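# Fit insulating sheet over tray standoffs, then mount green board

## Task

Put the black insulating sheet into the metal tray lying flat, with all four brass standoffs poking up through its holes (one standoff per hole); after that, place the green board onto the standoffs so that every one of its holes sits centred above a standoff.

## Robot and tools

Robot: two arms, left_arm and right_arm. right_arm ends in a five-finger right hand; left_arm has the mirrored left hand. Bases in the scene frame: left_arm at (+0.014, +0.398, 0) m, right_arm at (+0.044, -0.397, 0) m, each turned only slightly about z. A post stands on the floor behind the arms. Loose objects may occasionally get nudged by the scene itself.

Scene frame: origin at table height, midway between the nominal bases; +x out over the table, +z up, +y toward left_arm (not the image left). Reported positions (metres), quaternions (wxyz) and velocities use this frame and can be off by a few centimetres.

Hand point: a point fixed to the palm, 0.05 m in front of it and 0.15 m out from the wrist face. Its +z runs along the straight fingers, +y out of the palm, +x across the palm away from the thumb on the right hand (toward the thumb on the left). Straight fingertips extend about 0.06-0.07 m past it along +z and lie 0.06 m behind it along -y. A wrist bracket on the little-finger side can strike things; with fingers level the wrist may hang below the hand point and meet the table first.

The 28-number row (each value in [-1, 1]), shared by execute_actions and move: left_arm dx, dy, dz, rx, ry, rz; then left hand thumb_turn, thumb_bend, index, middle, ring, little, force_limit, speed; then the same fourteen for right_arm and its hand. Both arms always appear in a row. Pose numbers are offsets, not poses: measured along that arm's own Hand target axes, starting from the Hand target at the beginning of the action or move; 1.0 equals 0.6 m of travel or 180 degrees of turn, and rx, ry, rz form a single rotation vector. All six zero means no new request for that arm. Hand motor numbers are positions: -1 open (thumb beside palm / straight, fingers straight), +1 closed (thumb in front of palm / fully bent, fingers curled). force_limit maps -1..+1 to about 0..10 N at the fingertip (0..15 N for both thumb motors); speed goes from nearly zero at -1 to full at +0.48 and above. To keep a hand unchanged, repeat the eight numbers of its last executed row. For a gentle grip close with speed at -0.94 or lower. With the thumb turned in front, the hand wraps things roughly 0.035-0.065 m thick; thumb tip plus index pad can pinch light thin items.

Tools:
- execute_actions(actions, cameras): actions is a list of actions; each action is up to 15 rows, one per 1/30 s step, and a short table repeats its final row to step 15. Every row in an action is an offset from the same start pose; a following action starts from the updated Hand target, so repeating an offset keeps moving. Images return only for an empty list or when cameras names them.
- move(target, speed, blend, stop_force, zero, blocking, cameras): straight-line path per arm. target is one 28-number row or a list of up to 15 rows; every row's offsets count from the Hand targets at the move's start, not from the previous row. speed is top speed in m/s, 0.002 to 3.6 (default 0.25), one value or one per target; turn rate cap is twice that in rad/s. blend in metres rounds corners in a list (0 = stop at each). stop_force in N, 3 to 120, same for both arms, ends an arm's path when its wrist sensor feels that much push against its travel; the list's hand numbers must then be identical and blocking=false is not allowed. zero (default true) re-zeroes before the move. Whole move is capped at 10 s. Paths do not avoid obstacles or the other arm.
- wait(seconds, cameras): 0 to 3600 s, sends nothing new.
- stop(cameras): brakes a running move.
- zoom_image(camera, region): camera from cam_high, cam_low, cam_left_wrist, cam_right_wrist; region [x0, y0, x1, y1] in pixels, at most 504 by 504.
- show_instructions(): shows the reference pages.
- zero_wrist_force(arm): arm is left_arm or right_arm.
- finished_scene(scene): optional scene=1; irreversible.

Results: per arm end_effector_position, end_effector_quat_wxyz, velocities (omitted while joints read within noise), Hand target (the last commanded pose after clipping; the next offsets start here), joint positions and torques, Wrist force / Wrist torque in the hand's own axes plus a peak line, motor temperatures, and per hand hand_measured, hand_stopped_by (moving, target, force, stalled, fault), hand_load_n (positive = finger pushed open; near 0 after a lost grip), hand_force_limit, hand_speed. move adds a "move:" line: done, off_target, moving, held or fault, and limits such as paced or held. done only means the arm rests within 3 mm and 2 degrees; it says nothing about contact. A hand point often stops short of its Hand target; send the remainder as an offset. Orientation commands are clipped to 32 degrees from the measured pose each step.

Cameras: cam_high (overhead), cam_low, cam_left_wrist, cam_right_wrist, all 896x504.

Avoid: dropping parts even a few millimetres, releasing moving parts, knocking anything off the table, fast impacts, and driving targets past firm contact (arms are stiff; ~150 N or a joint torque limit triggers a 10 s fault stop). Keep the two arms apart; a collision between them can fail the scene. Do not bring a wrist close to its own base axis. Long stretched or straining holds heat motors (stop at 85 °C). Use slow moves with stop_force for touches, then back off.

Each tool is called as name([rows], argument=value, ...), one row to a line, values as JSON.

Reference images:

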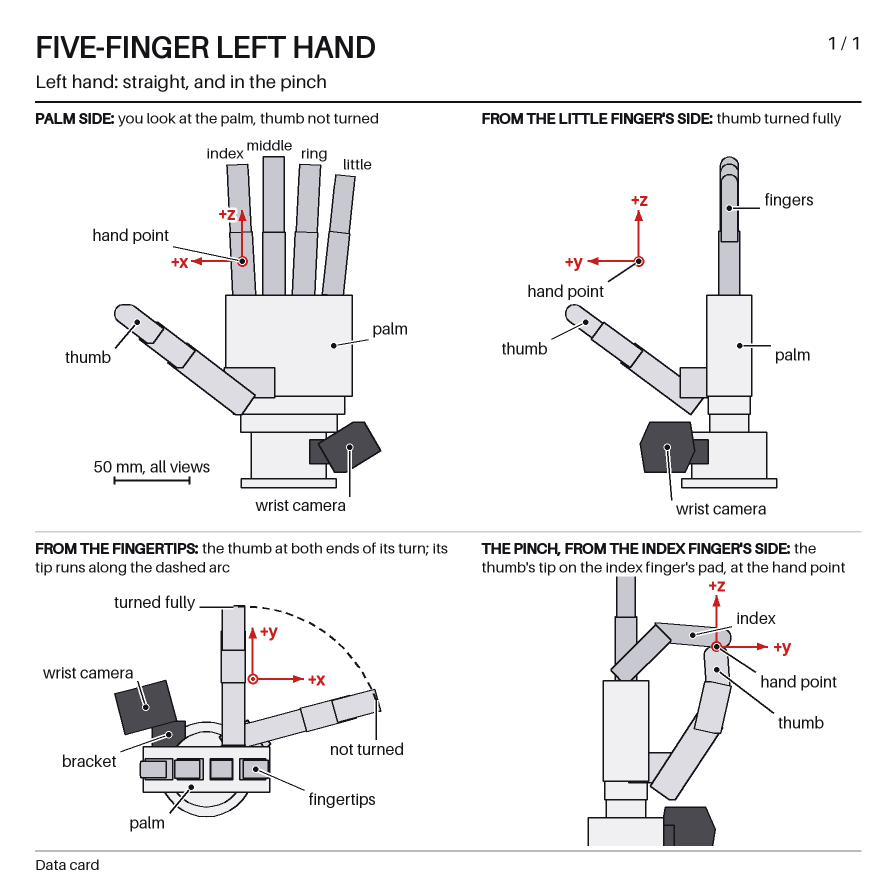

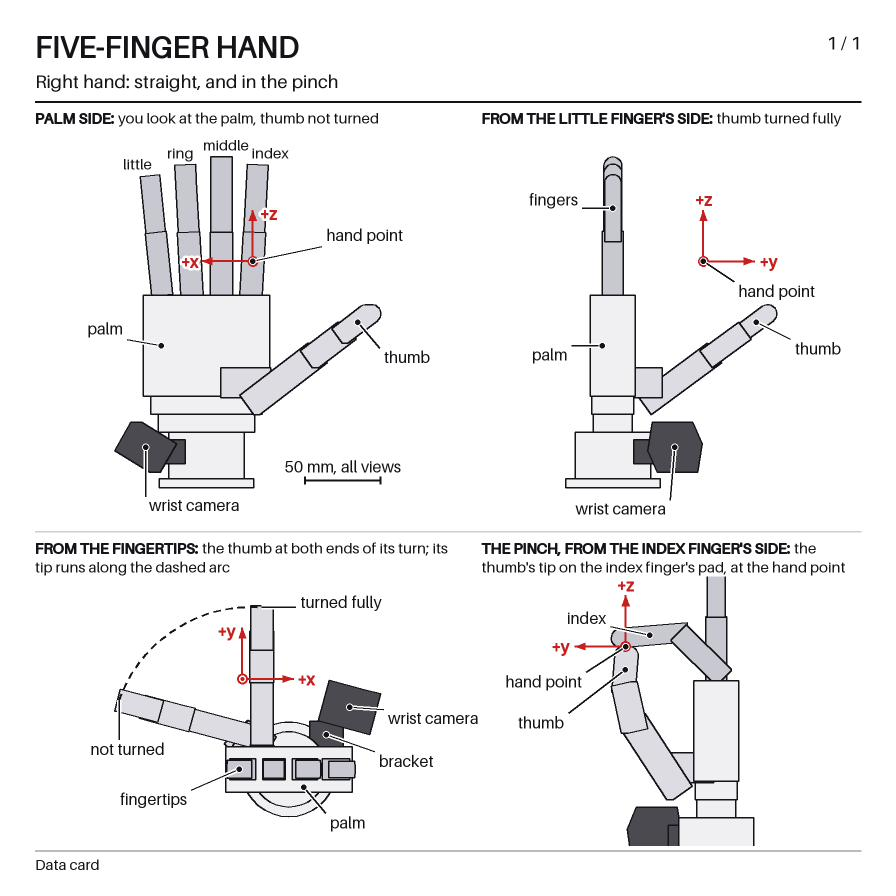

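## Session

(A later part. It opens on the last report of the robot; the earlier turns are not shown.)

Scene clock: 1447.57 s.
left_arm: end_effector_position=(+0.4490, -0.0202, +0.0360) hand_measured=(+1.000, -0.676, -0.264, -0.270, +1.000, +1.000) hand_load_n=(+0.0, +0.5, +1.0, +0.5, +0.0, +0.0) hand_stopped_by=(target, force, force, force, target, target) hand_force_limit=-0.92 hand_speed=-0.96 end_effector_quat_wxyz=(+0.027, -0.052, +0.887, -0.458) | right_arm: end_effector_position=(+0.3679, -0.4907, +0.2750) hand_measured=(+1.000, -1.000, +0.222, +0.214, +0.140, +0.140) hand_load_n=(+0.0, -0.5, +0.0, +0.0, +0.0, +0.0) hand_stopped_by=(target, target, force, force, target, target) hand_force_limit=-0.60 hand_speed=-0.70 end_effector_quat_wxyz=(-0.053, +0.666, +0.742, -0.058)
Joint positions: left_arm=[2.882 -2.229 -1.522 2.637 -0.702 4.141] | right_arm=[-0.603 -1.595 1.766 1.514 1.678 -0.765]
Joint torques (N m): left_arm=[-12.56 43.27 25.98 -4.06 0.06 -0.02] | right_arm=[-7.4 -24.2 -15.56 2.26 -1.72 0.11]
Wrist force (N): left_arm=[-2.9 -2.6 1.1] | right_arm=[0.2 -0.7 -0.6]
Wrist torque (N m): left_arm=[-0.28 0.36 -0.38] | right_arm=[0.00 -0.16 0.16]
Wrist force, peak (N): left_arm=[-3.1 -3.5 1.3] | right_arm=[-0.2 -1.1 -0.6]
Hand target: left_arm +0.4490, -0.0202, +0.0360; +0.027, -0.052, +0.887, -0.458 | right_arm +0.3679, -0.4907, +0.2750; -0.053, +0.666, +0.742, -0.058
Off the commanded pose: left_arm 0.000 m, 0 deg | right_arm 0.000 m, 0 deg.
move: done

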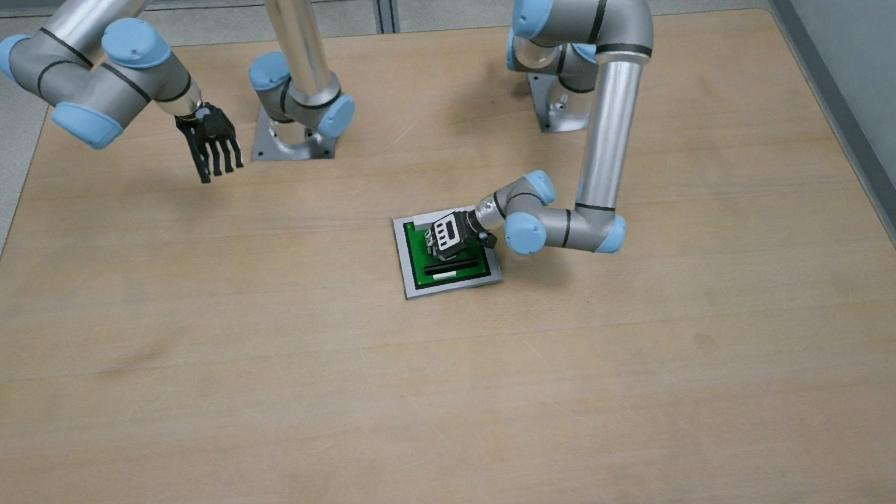

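move(target=[0,0,0,0,0,0,1,-0.45,0.0,0.0,1,1,-0.4,-0.96,0,0,0,0,0,0,1,-1,0.3,0.3,0.14,0.14,-0.6,-0.7])

move(target=[0,0,0,0,0,0,1,-0.4,0.05,0.05,1,1,0.0,-0.96,0,0,0,0,0,0,1,-1,0.3,0.3,0.14,0.14,-0.6,-0.7], cameras=["cam_high"])

zoom_image(camera="cam_high", region=[403, 221, 415, 233])

zoom_image(camera="cam_high", region=[414, 276, 426, 288])

Scene clock: 1460.43 s.
left_arm: end_effector_position=(+0.4490, -0.0202, +0.0360) hand_measured=(+1.000, -0.664, -0.250, -0.256, +1.000, +1.000) hand_load_n=(+0.0, +4.5, +3.5, +3.0, +0.0, +0.0) hand_stopped_by=(target, force, force, force, target, target) hand_force_limit=-0.40 hand_speed=-0.96 end_effector_quat_wxyz=(+0.027, -0.052, +0.887, -0.458) | right_arm: end_effector_position=(+0.3679, -0.4907, +0.2750) hand_measured=(+1.000, -1.000, +0.222, +0.214, +0.140, +0.140) hand_load_n=(+0.0, +0.0, +0.0, +0.5, +0.0, +0.0) hand_stopped_by=(target, target, force, force, target, target) hand_force_limit=-0.60 hand_speed=-0.70 end_effector_quat_wxyz=(-0.053, +0.666, +0.742, -0.058)
Joint positions: left_arm=[2.882 -2.229 -1.522 2.637 -0.702 4.141] | right_arm=[-0.603 -1.595 1.766 1.514 1.678 -0.765]
Joint torques (N m): left_arm=[-12.66 41.66 23.79 -3.81 -0.38 0.56] | right_arm=[-7.13 -24.53 -14.68 2.07 -1.5 0.24]
Wrist force (N): left_arm=[-2.6 -2.6 0.9] | right_arm=[0.0 -1.0 -0.5]
Wrist torque (N m): left_arm=[-0.28 0.33 -0.37] | right_arm=[-0.04 -0.11 0.14]
Wrist force, peak (N): left_arm=[-2.8 -4.1 1.6] | right_arm=[0.0 -1.0 -0.8]
Hand target: left_arm +0.4490, -0.0202, +0.0360; +0.027, -0.052, +0.887, -0.458 | right_arm +0.3679, -0.4907, +0.2750; -0.053, +0.666, +0.742, -0.058
Off the commanded pose: left_arm 0.000 m, 0 deg | right_arm 0.000 m, 0 deg.
move: done

Scene clock: 1460.93 s.
left_arm: end_effector_position=(+0.4490, -0.0202, +0.0360) hand_measured=(+1.000, -0.654, -0.240, -0.246, +1.000, +1.000) hand_load_n=(+0.0, +7.5, +5.0, +5.5, +0.0, +0.0) hand_stopped_by=(target, force, force, force, target, target) hand_force_limit=0.00 hand_speed=-0.96 end_effector_quat_wxyz=(+0.027, -0.052, +0.887, -0.458) | right_arm: end_effector_position=(+0.3679, -0.4907, +0.2750) hand_measured=(+1.000, -1.000, +0.222, +0.214, +0.140, +0.140) hand_load_n=(+0.0, +0.0, +0.0, +0.0, +0.0, +0.0) hand_stopped_by=(target, target, force, force, target, target) hand_force_limit=-0.60 hand_speed=-0.70 end_effector_quat_wxyz=(-0.053, +0.666, +0.742, -0.058)
Joint positions: left_arm=[2.882 -2.229 -1.522 2.637 -0.702 4.141] | right_arm=[-0.603 -1.595 1.766 1.514 1.678 -0.765]
Joint torques (N m): left_arm=[-12.33 41.39 24.81 -4.01 -0.42 0.69] | right_arm=[-7.4 -24.2 -14.08 2.18 -1.79 0.18]
Wrist force (N): left_arm=[-2.8 -3.6 0.5] | right_arm=[-0.1 -0.8 -0.5]
Wrist torque (N m): left_arm=[-0.34 0.33 -0.36] | right_arm=[-0.01 -0.12 0.14]
Wrist force, peak (N): left_arm=[-2.8 -4.4 1.4] | right_arm=[0.1 -0.9 -0.5]
Hand target: left_arm +0.4490, -0.0202, +0.0360; +0.027, -0.052, +0.887, -0.458 | right_arm +0.3679, -0.4907, +0.2750; -0.053, +0.666, +0.742, -0.058
Off the commanded pose: left_arm 0.000 m, 0 deg | right_arm 0.000 m, 0 deg.
move: done

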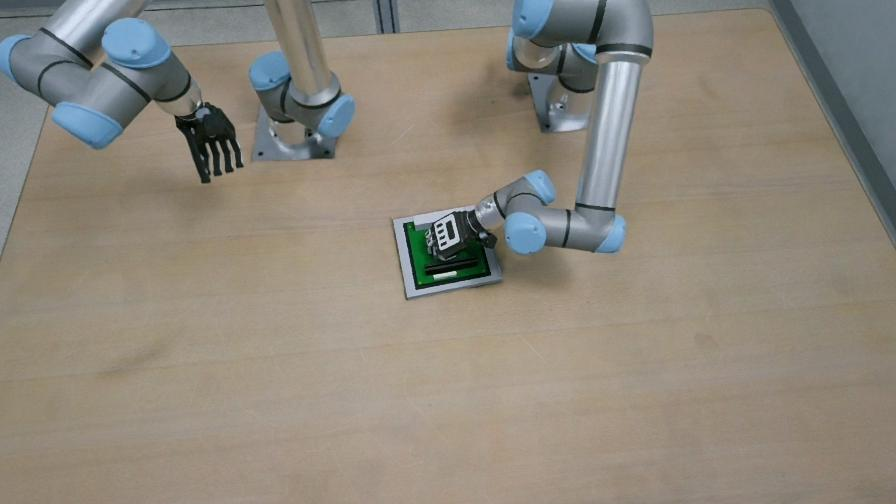

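Scaled by 42.000 from the camera's image (finer frame: 1280x720).

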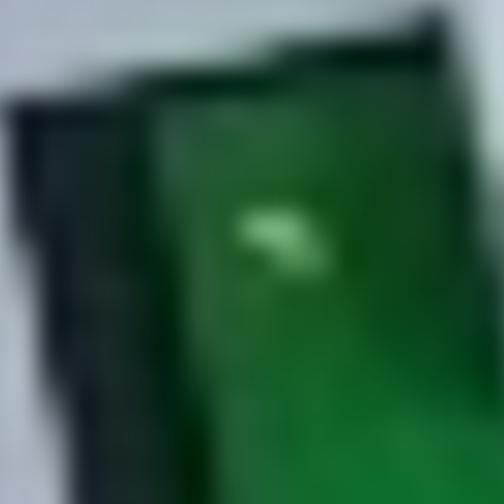

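Scaled by 42.000 from the camera's image (finer frame: 1280x720).

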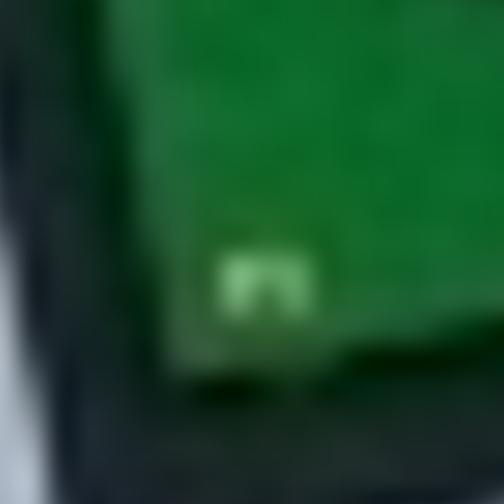

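move([
  [0,-0.00163,-0.001159,0,0,0,1,-0.4,0.05,0.05,1,1,0.0,-0.96,0,0,0,0,0,0,1,-1,0.3,0.3,0.14,0.14,-0.6,-0.7],
  [0.000468,-0.001794,-0.000928,0,-0.001766,-0.001255,1,-0.4,0.05,0.05,1,1,0.0,-0.96,0,0,0,0,0,0,1,-1,0.3,0.3,0.14,0.14,-0.6,-0.7],
], speed=0.02, cameras=["cam_high"])

zoom_image(camera="cam_high", region=[403, 221, 415, 233])

zoom_image(camera="cam_high", region=[414, 276, 426, 288])

zoom_image(camera="cam_high", region=[478, 265, 490, 277])

Scene clock: 1472.43 s.
left_arm: end_effector_position=(+0.4488, -0.0204, +0.0372) hand_measured=(+1.000, -0.654, -0.240, -0.246, +1.000, +1.000) hand_load_n=(+0.5, +8.5, +4.5, +4.5, +0.0, +0.0) hand_stopped_by=(target, force, force, force, target, target) hand_force_limit=0.00 hand_speed=-0.96 end_effector_quat_wxyz=(+0.029, -0.055, +0.887, -0.458) end_effector_velocity=(-0.001, +0.000, -0.001) end_effector_angular_velocity=(+0.002, +0.002, -0.003) | right_arm: end_effector_position=(+0.3679, -0.4907, +0.2750) hand_measured=(+1.000, -1.000, +0.222, +0.214, +0.140, +0.140) hand_load_n=(+0.0, +0.0, +0.0, +0.0, +0.0, +0.0) hand_stopped_by=(target, target, force, force, target, target) hand_force_limit=-0.60 hand_speed=-0.70 end_effector_quat_wxyz=(-0.053, +0.666, +0.742, -0.058)
Joint positions: left_arm=[2.881 -2.224 -1.527 2.645 -0.706 4.13] | right_arm=[-0.603 -1.595 1.766 1.514 1.678 -0.765]
Joint velocities: left_arm=[0 -0.001 0 -0.005 0 0.005] | right_arm=[within noise]
Joint torques (N m): left_arm=[-8.14 34.13 16.5 -3.76 1.64 1.03] | right_arm=[-7.93 -23.22 -14.35 2.18 -1.65 0.26]
Wrist force (N): left_arm=[-2.9 1.6 2.8] | right_arm=[0.1 -0.9 -0.7]
Wrist torque (N m): left_arm=[-0.11 0.37 -0.33] | right_arm=[-0.03 -0.14 0.15]
Wrist force, peak (N): left_arm=[-3.0 -3.6 0.5] | right_arm=[0.0 -1.0 -0.6]
Hand target: left_arm +0.4488, -0.0204, +0.0372; +0.029, -0.055, +0.887, -0.458 | right_arm +0.3679, -0.4907, +0.2750; -0.053, +0.666, +0.742, -0.058
Off the commanded pose: left_arm 0.000 m, 0 deg | right_arm 0.000 m, 0 deg.
move: done

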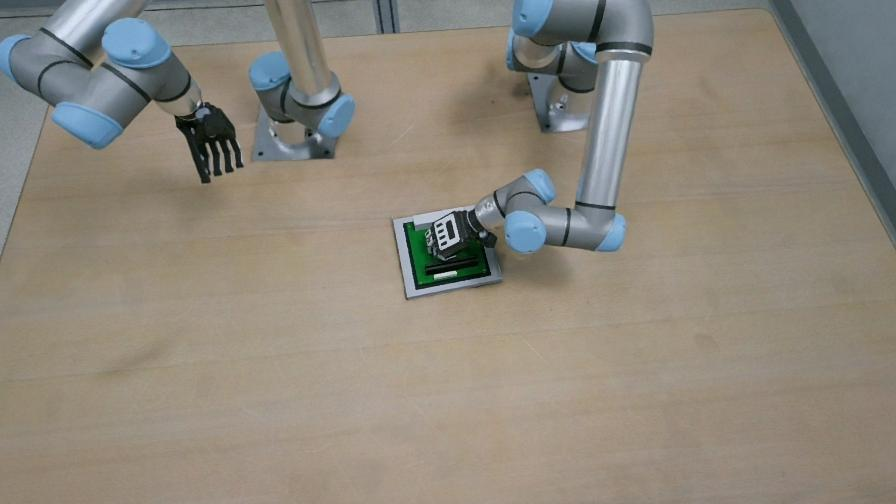

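Scaled by 42.000 from the camera's image (finer frame: 1280x720).

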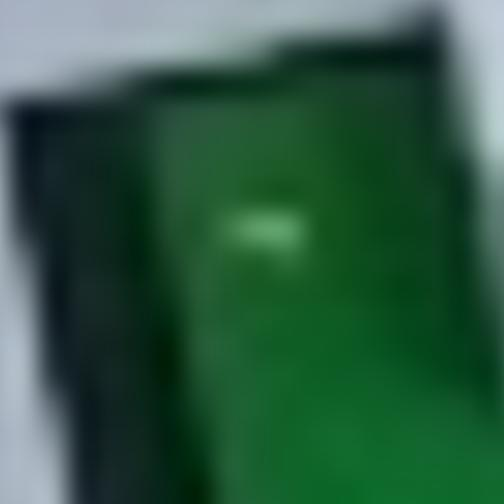

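Scaled by 42.000 from the camera's image (finer frame: 1280x720).

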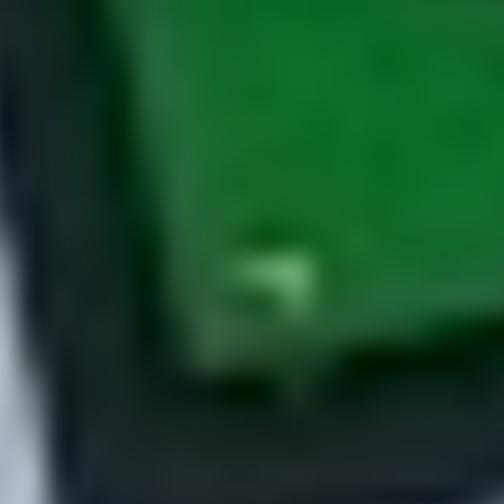

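Scaled by 42.000 from the camera's image (finer frame: 1280x720).

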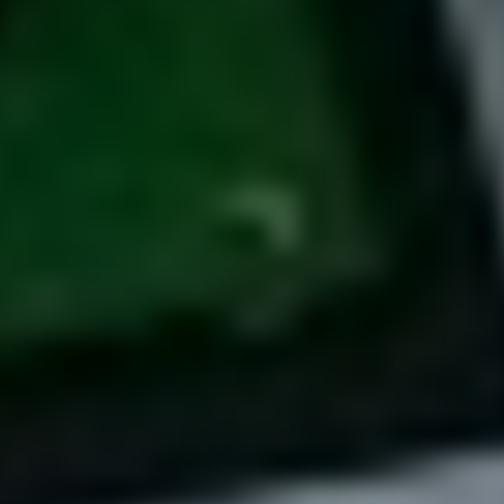

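move(target=[0,0.00163,0.001159,0,0,0,1,-0.4,0.05,0.05,1,1,0.0,-0.96,0,0,0,0,0,0,1,-1,0.3,0.3,0.14,0.14,-0.6,-0.7], speed=0.01, cameras=["cam_high"])

zoom_image(camera="cam_high", region=[403, 221, 415, 233])

zoom_image(camera="cam_high", region=[414, 276, 426, 288])

zoom_image(camera="cam_high", region=[478, 265, 490, 277])

Scene clock: 1487.13 s.
left_arm: end_effector_position=(+0.4488, -0.0204, +0.0359) hand_measured=(+1.000, -0.654, -0.240, -0.246, +1.000, +1.000) hand_load_n=(+0.0, +8.0, +4.5, +5.0, +0.0, +0.0) hand_stopped_by=(target, force, force, force, target, target) hand_force_limit=0.00 hand_speed=-0.96 end_effector_quat_wxyz=(+0.029, -0.055, +0.887, -0.458) | right_arm: end_effector_position=(+0.3679, -0.4907, +0.2750) hand_measured=(+1.000, -1.000, +0.222, +0.214, +0.140, +0.140) hand_load_n=(+0.0, +0.0, +0.0, +0.0, +0.5, +0.0) hand_stopped_by=(target, target, force, force, target, target) hand_force_limit=-0.60 hand_speed=-0.70 end_effector_quat_wxyz=(-0.053, +0.666, +0.742, -0.058)
Joint positions: left_arm=[2.881 -2.225 -1.527 2.647 -0.705 4.131] | right_arm=[-0.603 -1.595 1.766 1.514 1.678 -0.765]
Joint torques (N m): left_arm=[12.78 45.18 0.63 -1.96 3.77 0.88] | right_arm=[-7.24 -24.67 -14.75 2.22 -1.73 0.2]
Wrist force (N): left_arm=[-4.1 -4.0 -1.0] | right_arm=[0.1 -0.8 -0.6]
Wrist torque (N m): left_arm=[-0.42 0.32 -0.30] | right_arm=[-0.01 -0.13 0.14]
Wrist force, peak (N): left_arm=[-4.2 -4.0 -1.0] | right_arm=[0.0 -1.0 -0.8]
Hand target: left_arm +0.4488, -0.0204, +0.0360; +0.029, -0.055, +0.887, -0.458 | right_arm +0.3679, -0.4907, +0.2750; -0.053, +0.666, +0.742, -0.058
Off the commanded pose: left_arm 0.000 m, 0 deg | right_arm 0.000 m, 0 deg.
move: done

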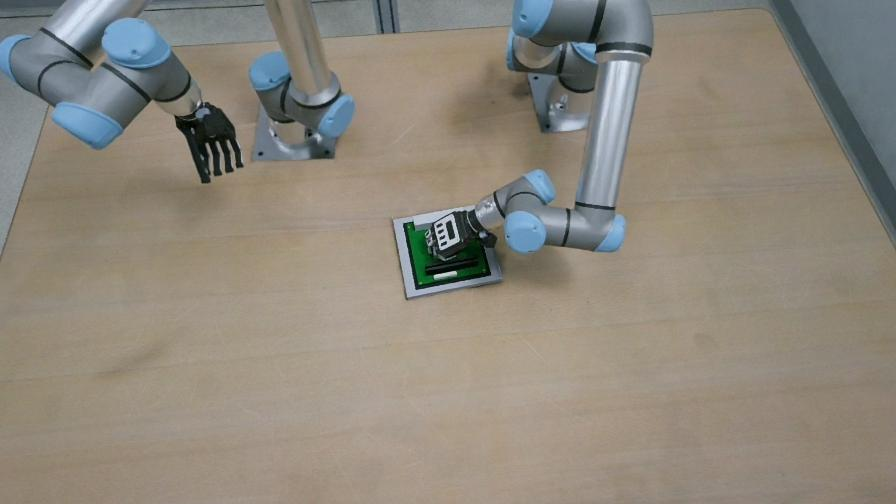

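Scaled by 42.000 from the camera's image (finer frame: 1280x720).

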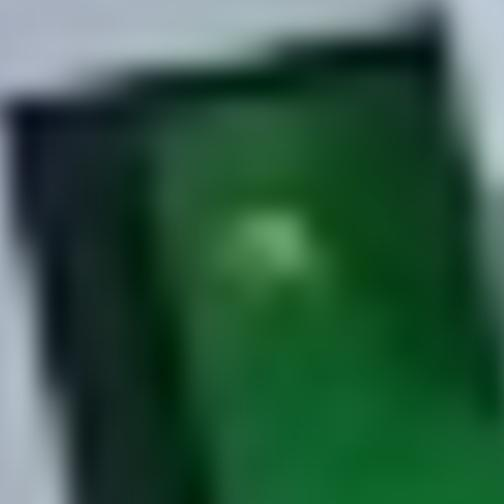

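Scaled by 42.000 from the camera's image (finer frame: 1280x720).

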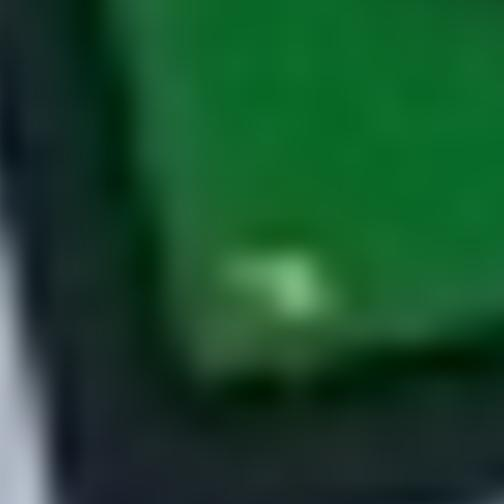

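Scaled by 42.000 from the camera's image (finer frame: 1280x720).

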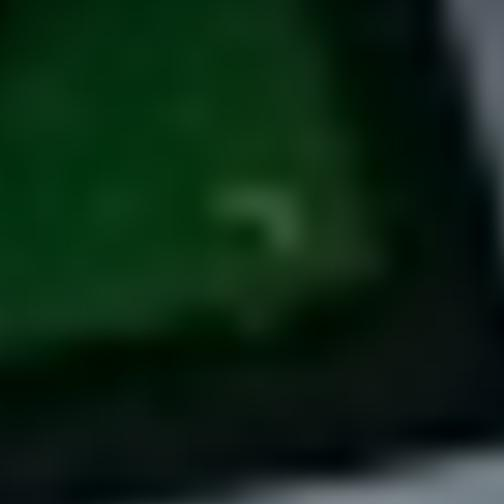

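move(target=[0,0,0,0,0,0,1,-0.67,-0.258,-0.264,1,1,-0.4,-0.96,0,0,0,0,0,0,1,-1,0.3,0.3,0.14,0.14,-0.6,-0.7], cameras=["cam_high"])

zoom_image(camera="cam_high", region=[403, 221, 415, 233])

zoom_image(camera="cam_high", region=[414, 276, 426, 288])

Scene clock: 1491.10 s.
left_arm: end_effector_position=(+0.4488, -0.0204, +0.0360) hand_measured=(+1.000, -0.670, -0.258, -0.264, +1.000, +1.000) hand_load_n=(+0.5, +2.5, +1.5, +0.5, +0.0, +0.0) hand_stopped_by=(target, moving, target, target, target, target) hand_force_limit=-0.40 hand_speed=-0.96 end_effector_quat_wxyz=(+0.029, -0.055, +0.887, -0.458) | right_arm: end_effector_position=(+0.3679, -0.4907, +0.2750) hand_measured=(+1.000, -1.000, +0.222, +0.214, +0.140, +0.140) hand_load_n=(+0.0, +0.0, +0.0, +0.0, +0.5, +0.0) hand_stopped_by=(target, target, force, force, target, target) hand_force_limit=-0.60 hand_speed=-0.70 end_effector_quat_wxyz=(-0.053, +0.666, +0.742, -0.058)
Joint positions: left_arm=[2.881 -2.225 -1.527 2.647 -0.705 4.131] | right_arm=[-0.603 -1.595 1.766 1.514 1.678 -0.765]
Joint torques (N m): left_arm=[7.91 45.97 3.32 -3.59 1.2 1.19] | right_arm=[-7.52 -25.39 -15.91 2.07 -1.89 0.28]
Wrist force (N): left_arm=[-2.6 -1.5 0.4] | right_arm=[0.0 -0.8 -0.4]
Wrist torque (N m): left_arm=[-0.26 0.29 -0.31] | right_arm=[-0.03 -0.12 0.14]
Wrist force, peak (N): left_arm=[-4.3 -4.4 -1.1] | right_arm=[0.0 -0.9 -0.8]
Hand target: left_arm +0.4488, -0.0204, +0.0360; +0.029, -0.055, +0.887, -0.458 | right_arm +0.3679, -0.4907, +0.2750; -0.053, +0.666, +0.742, -0.058
Off the commanded pose: left_arm 0.000 m, 0 deg | right_arm 0.000 m, 0 deg.
move: done

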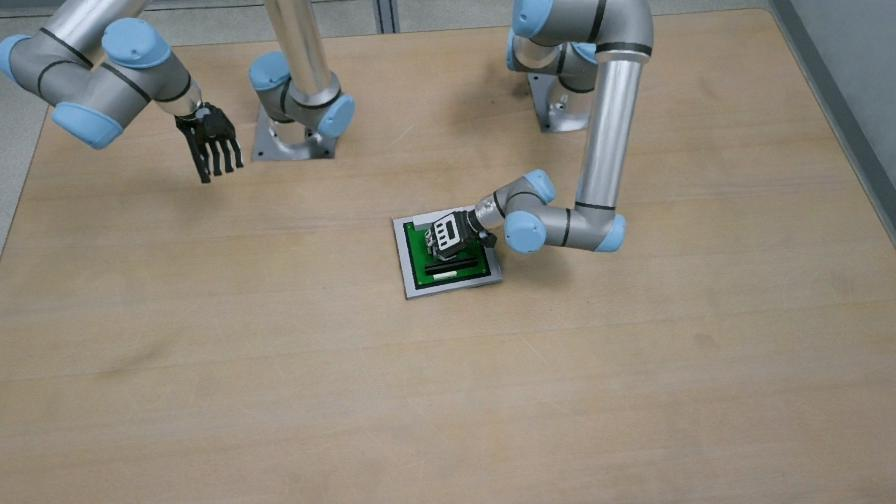

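Scaled by 42.000 from the camera's image (finer frame: 1280x720).

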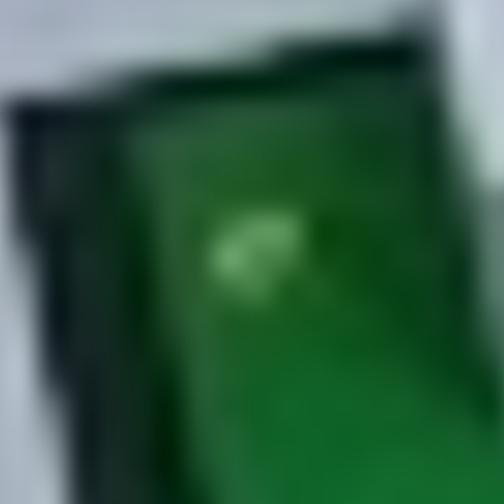

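Scaled by 42.000 from the camera's image (finer frame: 1280x720).

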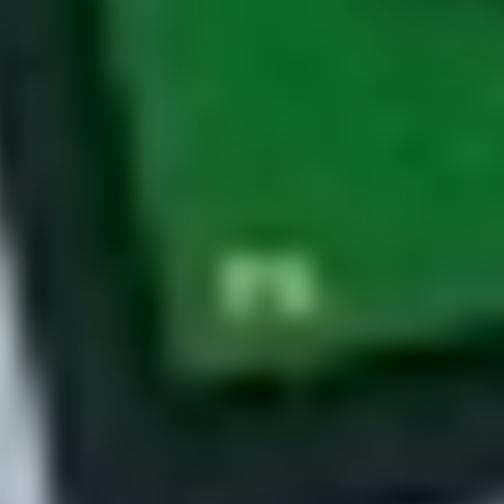

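move(target=[0,0,0,0,0,0,1,-0.69,-0.278,-0.284,1,1,-0.4,-0.96,0,0,0,0,0,0,1,-1,0.3,0.3,0.14,0.14,-0.6,-0.7], cameras=["cam_high"])

zoom_image(camera="cam_high", region=[403, 221, 415, 233])

zoom_image(camera="cam_high", region=[414, 276, 426, 288])

zoom_image(camera="cam_high", region=[478, 265, 490, 277])

Scene clock: 1497.93 s.
left_arm: end_effector_position=(+0.4488, -0.0204, +0.0360) hand_measured=(+1.000, -0.690, -0.278, -0.284, +1.000, +1.000) hand_load_n=(+0.0, +0.0, +0.0, +0.0, +0.0, +0.0) hand_stopped_by=(target, target, target, target, target, target) hand_force_limit=-0.40 hand_speed=-0.96 end_effector_quat_wxyz=(+0.029, -0.055, +0.887, -0.458) | right_arm: end_effector_position=(+0.3679, -0.4907, +0.2750) hand_measured=(+1.000, -1.000, +0.222, +0.214, +0.140, +0.140) hand_load_n=(+0.0, +0.0, +0.0, +0.0, +0.0, +0.0) hand_stopped_by=(target, target, force, force, target, target) hand_force_limit=-0.60 hand_speed=-0.70 end_effector_quat_wxyz=(-0.053, +0.666, +0.742, -0.058)
Joint positions: left_arm=[2.881 -2.225 -1.527 2.647 -0.705 4.131] | right_arm=[-0.603 -1.595 1.766 1.514 1.678 -0.765]
Joint torques (N m): left_arm=[1.68 45.81 4.99 -3.67 -0.34 1.25] | right_arm=[-8.18 -24.5 -15.59 2.06 -1.82 0.32]
Wrist force (N): left_arm=[-2.8 -2.8 0.4] | right_arm=[0.1 -0.7 -0.6]
Wrist torque (N m): left_arm=[-0.34 0.34 -0.30] | right_arm=[0.00 -0.13 0.15]
Wrist force, peak (N): left_arm=[-2.8 -2.8 0.4] | right_arm=[0.0 -1.1 -0.6]
Hand target: left_arm +0.4488, -0.0204, +0.0360; +0.029, -0.055, +0.887, -0.458 | right_arm +0.3679, -0.4907, +0.2750; -0.053, +0.666, +0.742, -0.058
Off the commanded pose: left_arm 0.000 m, 0 deg | right_arm 0.000 m, 0 deg.
move: done

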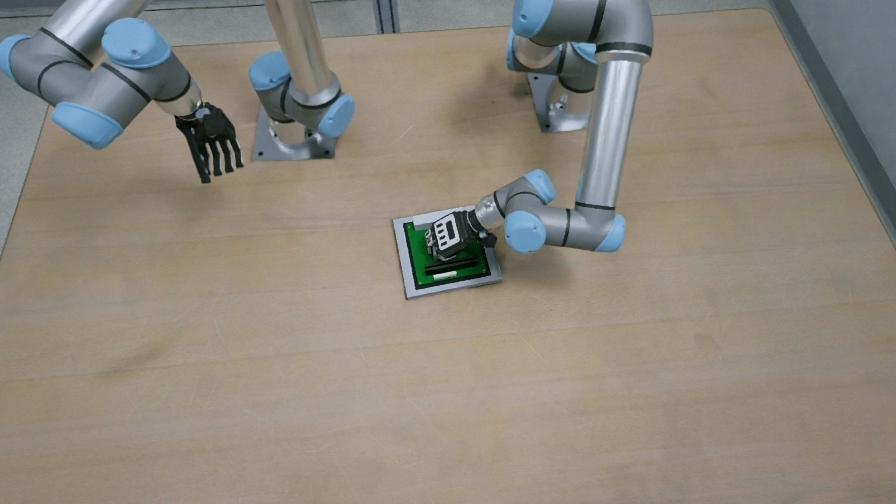

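Scaled by 42.000 from the camera's image (finer frame: 1280x720).

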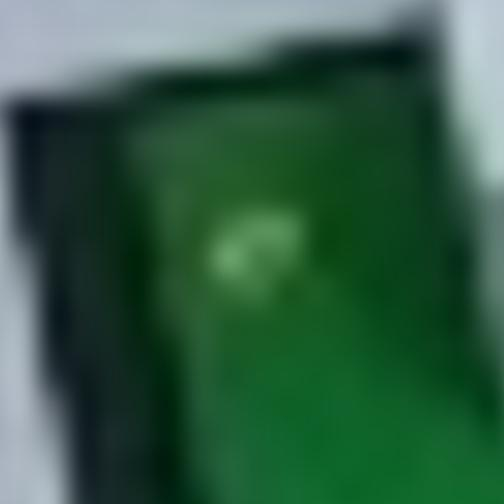

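Scaled by 42.000 from the camera's image (finer frame: 1280x720).

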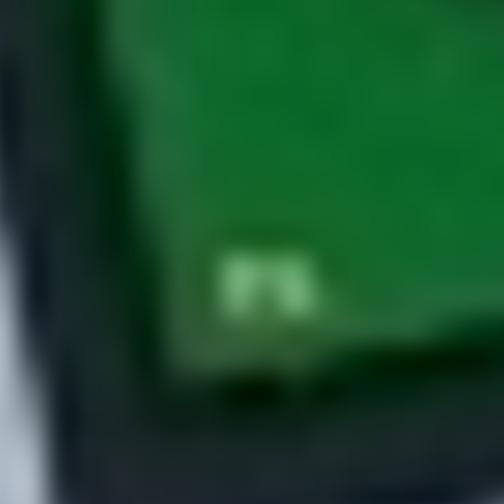

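Scaled by 42.000 from the camera's image (finer frame: 1280x720).

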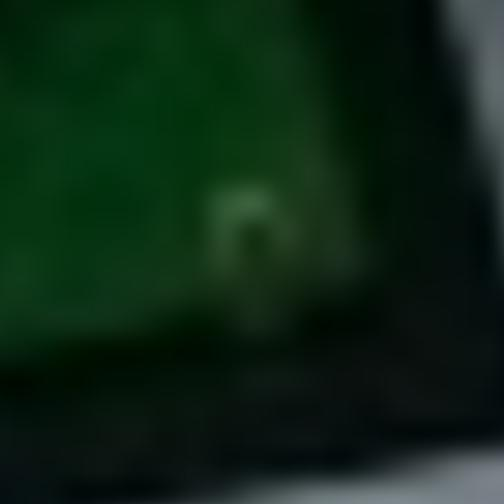

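move([
  [0,0,0,0,0,0,1,-0.85,-0.7,-0.7,1,1,-0.6,-0.85,0,0,0,0,0,0,1,-1,0.3,0.3,0.14,0.14,-0.6,-0.7],
  [0,-0.0272,-0.0193,0,0,0,1,-0.85,-0.7,-0.7,1,1,-0.6,-0.85,0,0,0,0,0,0,1,-1,0.3,0.3,0.14,0.14,-0.6,-0.7],
  [0,-0.13585,-0.09655,0,0,0,1,-0.85,-0.7,-0.7,1,1,-0.6,-0.85,0,0,0,0,0,0,1,-1,0.3,0.3,0.14,0.14,-0.6,-0.7],
  [-0.009217,-0.11502,-0.18337,0,0,0,1,-0.85,-0.7,-0.7,1,1,-0.6,-0.85,0,0,0,0,0,0,1,-1,0.3,0.3,0.14,0.14,-0.6,-0.7],
], speed=[0.05,0.04,0.12,0.12], blend=[0,0.005,0.02,0], cameras=["cam_left_wrist"])

Scene clock: 1508.30 s.
left_arm: end_effector_position=(+0.4481, +0.0295, +0.1559) hand_measured=(+1.000, -0.850, -0.700, -0.700, +1.000, +1.000) hand_load_n=(+0.0, +0.0, +0.0, -0.5, +0.0, +0.0) hand_stopped_by=(target, target, target, target, target, target) hand_force_limit=-0.60 hand_speed=-0.85 end_effector_quat_wxyz=(+0.028, -0.055, +0.887, -0.458) | right_arm: end_effector_position=(+0.3679, -0.4907, +0.2750) hand_measured=(+1.000, -1.000, +0.222, +0.214, +0.140, +0.140) hand_load_n=(+0.0, -0.5, +0.0, +0.5, +0.0, +0.0) hand_stopped_by=(target, target, force, force, target, target) hand_force_limit=-0.60 hand_speed=-0.70 end_effector_quat_wxyz=(-0.053, +0.666, +0.742, -0.058)
Joint positions: left_arm=[2.983 -2.06 -1.483 2.323 -0.665 4.279] | right_arm=[-0.603 -1.595 1.766 1.514 1.678 -0.765]
Joint torques (N m): left_arm=[-3.09 32.82 29.06 -1.43 -1.61 1.14] | right_arm=[-6.73 -24.7 -15.23 2.04 -1.79 0.46]
Wrist force (N): left_arm=[-2.7 -2.4 0.4] | right_arm=[0.1 -0.9 -0.5]
Wrist torque (N m): left_arm=[-0.27 0.31 -0.22] | right_arm=[-0.03 -0.13 0.15]
Wrist force, peak (N): left_arm=[-2.7 -3.0 0.5] | right_arm=[-0.1 -1.1 -0.7]
Hand target: left_arm +0.4481, +0.0296, +0.1560; +0.029, -0.055, +0.887, -0.458 | right_arm +0.3679, -0.4907, +0.2750; -0.053, +0.666, +0.742, -0.058
Off the commanded pose: left_arm 0.000 m, 0 deg | right_arm 0.000 m, 0 deg.
move: done
cam_left_wrist: T_world_to_cam=[[-0.17141, -0.60463, 0.77785, -0.02826], [-0.88445, 0.44224, 0.14886, 0.35618], [-0.434, -0.66245, -0.61057, 0.42503]] pos_world=[0.49464, 0.10696, 0.22847]

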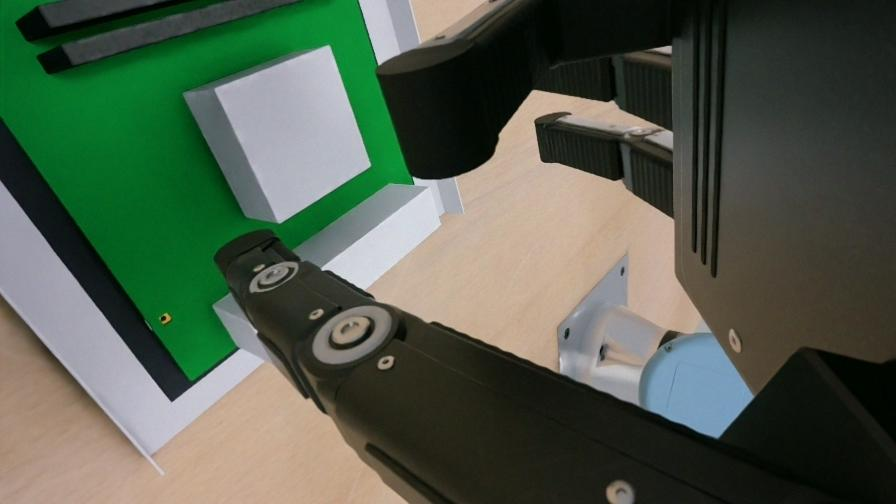

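zoom_image(camera="cam_left_wrist", region=[153, 307, 177, 331])

move(target=[0.0339,-0.13186,0.18553,0,0,0,1,-0.85,-0.7,-0.7,1,1,-0.6,-0.85,0,0,0,0,0,0,1,-1,0.3,0.3,0.14,0.14,-0.6,-0.7], speed=0.15, cameras=["cam_left_wrist"])

zoom_image(camera="cam_left_wrist", region=[202, 286, 226, 310])

move(target=[-0.231,-0.01975,0.02778,0,0,0,1,-0.85,-0.7,-0.7,1,1,-0.6,-0.85,0,0,0,0,0,0,1,-1,0.3,0.3,0.14,0.14,-0.6,-0.7], speed=0.15, cameras=["cam_left_wrist"])

zoom_image(camera="cam_left_wrist", region=[144, 280, 168, 304])

move(target=[-0.03372,0.13189,-0.18557,0,0,0,1,-0.85,-0.7,-0.7,1,1,-0.6,-0.85,0,0,0,0,0,0,1,-1,0.3,0.3,0.14,0.14,-0.6,-0.7], speed=0.15, cameras=["cam_left_wrist"])

zoom_image(camera="cam_left_wrist", region=[121, 345, 145, 369])

Scaled by 21.000 from the camera's image (finer frame: 1280x720).

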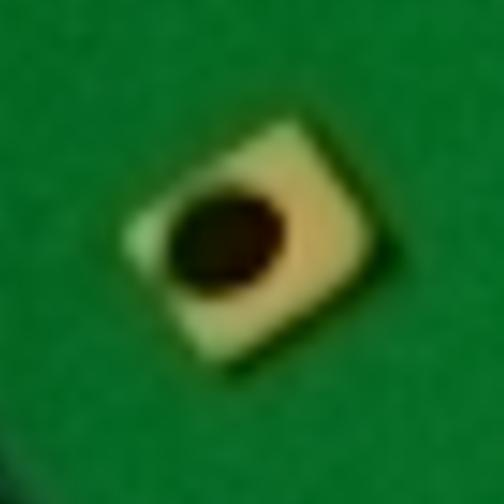

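Scene clock: 1516.37 s.
left_arm: end_effector_position=(+0.4447, -0.1084, +0.1559) hand_measured=(+1.000, -0.850, -0.700, -0.700, +1.000, +1.000) hand_load_n=(+0.0, +0.0, +0.0, +0.0, +0.0, +0.0) hand_stopped_by=(target, target, target, target, target, target) hand_force_limit=-0.60 hand_speed=-0.85 end_effector_quat_wxyz=(+0.029, -0.055, +0.887, -0.458) | right_arm: end_effector_position=(+0.3679, -0.4907, +0.2750) hand_measured=(+1.000, -1.000, +0.222, +0.214, +0.140, +0.140) hand_load_n=(+0.0, -0.5, +0.0, +0.0, +0.5, +0.0) hand_stopped_by=(target, target, force, force, target, target) hand_force_limit=-0.60 hand_speed=-0.70 end_effector_quat_wxyz=(-0.053, +0.666, +0.742, -0.058)
Joint positions: left_arm=[2.716 -2.173 -1.241 2.46 -0.791 3.923] | right_arm=[-0.603 -1.595 1.766 1.514 1.678 -0.765]
Joint torques (N m): left_arm=[2.2 40.24 16.34 -2.91 3.29 -0.99] | right_arm=[-7.17 -23.45 -16.34 2.14 -1.51 0.65]
Wrist force (N): left_arm=[-2.4 -2.1 0.8] | right_arm=[0.0 -0.7 -0.7]
Wrist torque (N m): left_arm=[-0.25 0.27 -0.37] | right_arm=[0.02 -0.12 0.15]
Wrist force, peak (N): left_arm=[-2.1 -3.3 1.8] | right_arm=[0.0 -1.0 -0.8]
Hand target: left_arm +0.4447, -0.1085, +0.1559; +0.029, -0.055, +0.887, -0.458 | right_arm +0.3679, -0.4907, +0.2750; -0.053, +0.666, +0.742, -0.058
Off the commanded pose: left_arm 0.000 m, 0 deg | right_arm 0.000 m, 0 deg.
move: done
cam_left_wrist: T_world_to_cam=[[-0.17157, -0.60474, 0.77772, -0.11218], [-0.88443, 0.4423, 0.14881, 0.4142], [-0.43398, -0.66231, -0.61074, 0.33216]] pos_world=[0.49124, -0.03104, 0.22847]

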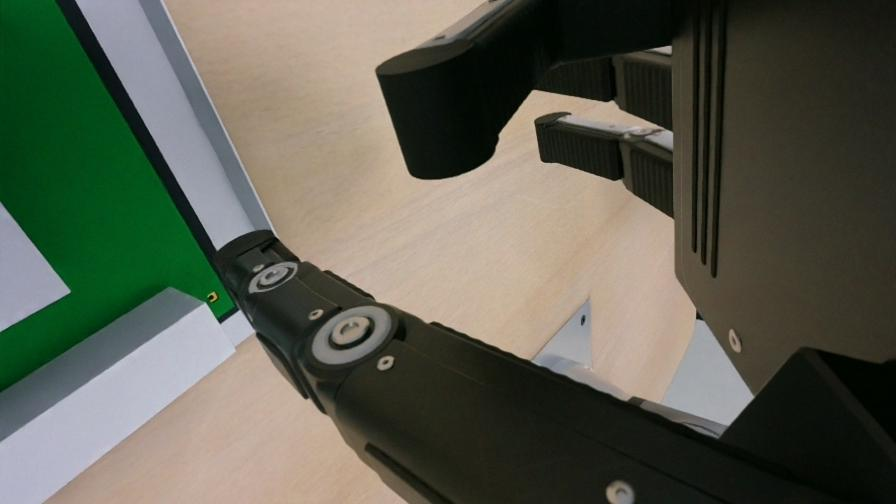

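Scaled by 21.000 from the camera's image (finer frame: 1280x720).

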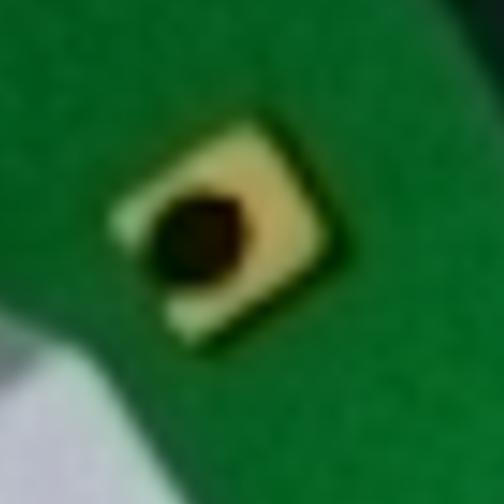

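Scene clock: 1517.83 s.
left_arm: end_effector_position=(+0.5848, -0.1117, +0.1560) hand_measured=(+1.000, -0.850, -0.700, -0.700, +1.000, +1.000) hand_load_n=(+0.0, +0.0, +0.0, +0.0, +0.0, +0.0) hand_stopped_by=(target, target, target, target, target, target) hand_force_limit=-0.60 hand_speed=-0.85 end_effector_quat_wxyz=(+0.029, -0.055, +0.887, -0.458) | right_arm: end_effector_position=(+0.3679, -0.4907, +0.2750) hand_measured=(+1.000, -1.000, +0.222, +0.214, +0.140, +0.140) hand_load_n=(+0.0, +0.0, +0.0, +0.0, +0.0, +0.0) hand_stopped_by=(target, target, force, force, target, target) hand_force_limit=-0.60 hand_speed=-0.70 end_effector_quat_wxyz=(-0.053, +0.666, +0.742, -0.058)
Joint positions: left_arm=[2.795 -2.544 -0.596 2.119 -0.747 4.017] | right_arm=[-0.603 -1.595 1.766 1.514 1.678 -0.765]
Joint torques (N m): left_arm=[-12.06 44.1 28.19 -1.04 -1.81 -1.2] | right_arm=[-7.23 -23.77 -14.34 2.19 -1.77 0.49]
Wrist force (N): left_arm=[-2.8 -2.4 0.4] | right_arm=[0.2 -0.6 -0.7]
Wrist torque (N m): left_arm=[-0.28 0.36 -0.33] | right_arm=[0.03 -0.14 0.16]
Wrist force, peak (N): left_arm=[-3.8 -2.4 0.5] | right_arm=[0.0 -1.0 -0.6]
Hand target: left_arm +0.5848, -0.1117, +0.1560; +0.029, -0.055, +0.887, -0.458 | right_arm +0.3679, -0.4907, +0.2750; -0.053, +0.666, +0.742, -0.058
Off the commanded pose: left_arm 0.000 m, 0 deg | right_arm 0.000 m, 0 deg.
move: done
cam_left_wrist: T_world_to_cam=[[-0.17152, -0.60469, 0.77777, -0.09019], [-0.88443, 0.4423, 0.14883, 0.5395], [-0.434, -0.66236, -0.61068, 0.39091]] pos_world=[0.63134, -0.03424, 0.22857]

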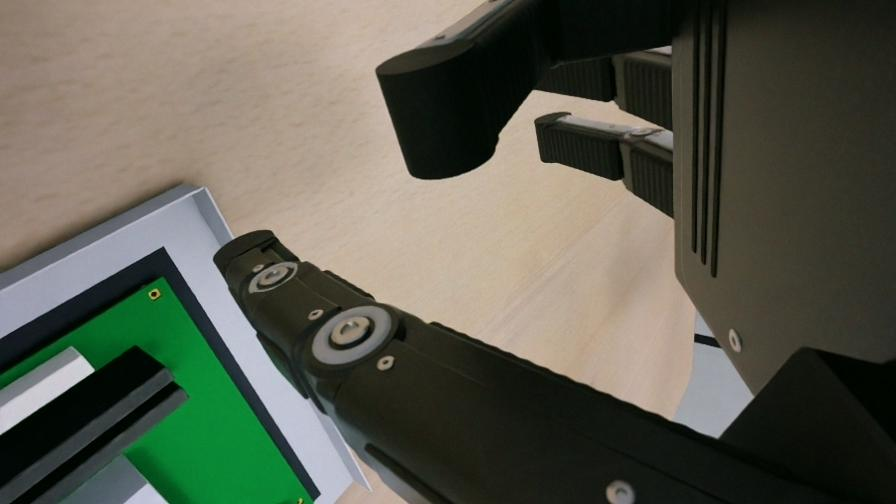

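Scaled by 21.000 from the camera's image (finer frame: 1280x720).

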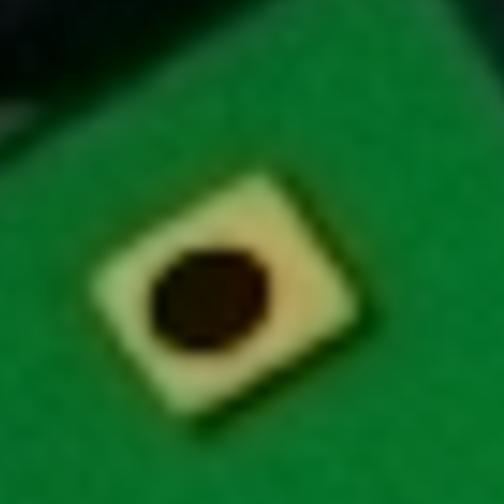

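Scene clock: 1519.23 s.
left_arm: end_effector_position=(+0.5880, +0.0263, +0.1561) hand_measured=(+1.000, -0.850, -0.700, -0.700, +1.000, +1.000) hand_load_n=(+0.0, +0.0, +0.0, +0.0, +0.0, +0.0) hand_stopped_by=(target, target, target, target, target, target) hand_force_limit=-0.60 hand_speed=-0.85 end_effector_quat_wxyz=(+0.029, -0.055, +0.887, -0.458) | right_arm: end_effector_position=(+0.3679, -0.4907, +0.2750) hand_measured=(+1.000, -1.000, +0.222, +0.214, +0.140, +0.140) hand_load_n=(+0.0, +0.0, +0.0, +0.5, +0.0, +0.0) hand_stopped_by=(target, target, force, force, target, target) hand_force_limit=-0.60 hand_speed=-0.70 end_effector_quat_wxyz=(-0.053, +0.666, +0.742, -0.058)
Joint positions: left_arm=[3.01 -2.394 -0.927 2.068 -0.656 4.32] | right_arm=[-0.603 -1.595 1.766 1.514 1.678 -0.765]
Joint torques (N m): left_arm=[-0.32 40.46 20.8 0.16 -1.73 1.36] | right_arm=[-6.58 -24.61 -16.14 2.41 -1.5 0.51]
Wrist force (N): left_arm=[-2.6 -2.3 0.2] | right_arm=[-0.1 -0.9 -0.5]
Wrist torque (N m): left_arm=[-0.26 0.31 -0.21] | right_arm=[-0.04 -0.12 0.14]
Wrist force, peak (N): left_arm=[-2.4 -3.3 1.6] | right_arm=[0.0 -1.0 -0.7]
Hand target: left_arm +0.5880, +0.0263, +0.1560; +0.029, -0.055, +0.887, -0.458 | right_arm +0.3679, -0.4907, +0.2750; -0.053, +0.666, +0.742, -0.058
Off the commanded pose: left_arm 0.000 m, 0 deg | right_arm 0.000 m, 0 deg.
move: done
cam_left_wrist: T_world_to_cam=[[-0.17144, -0.60468, 0.7778, -0.00633], [-0.88446, 0.44223, 0.14885, 0.4813], [-0.43398, -0.66241, -0.61064, 0.48374]] pos_world=[0.63454, 0.10376, 0.22867]

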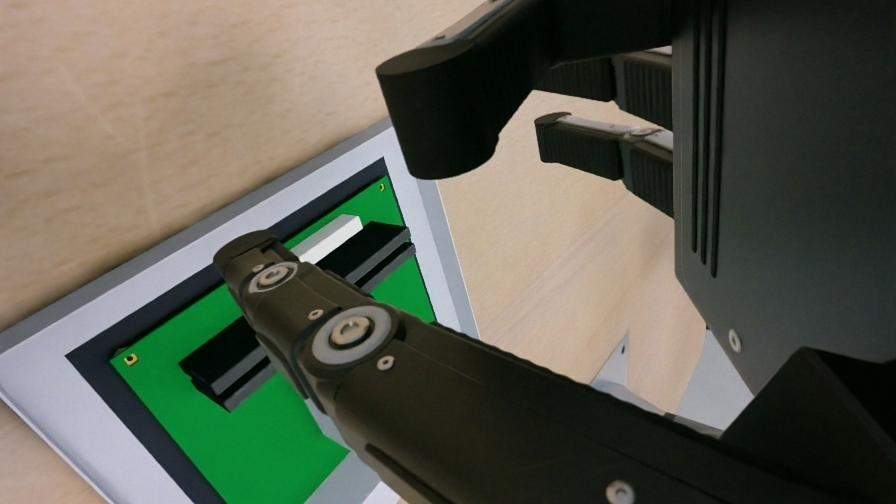

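Scaled by 21.000 from the camera's image (finer frame: 1280x720).

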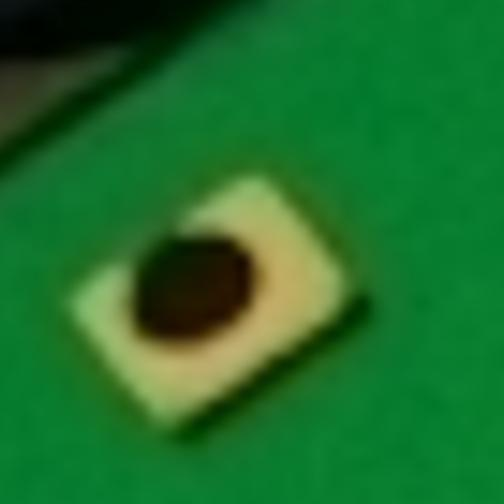

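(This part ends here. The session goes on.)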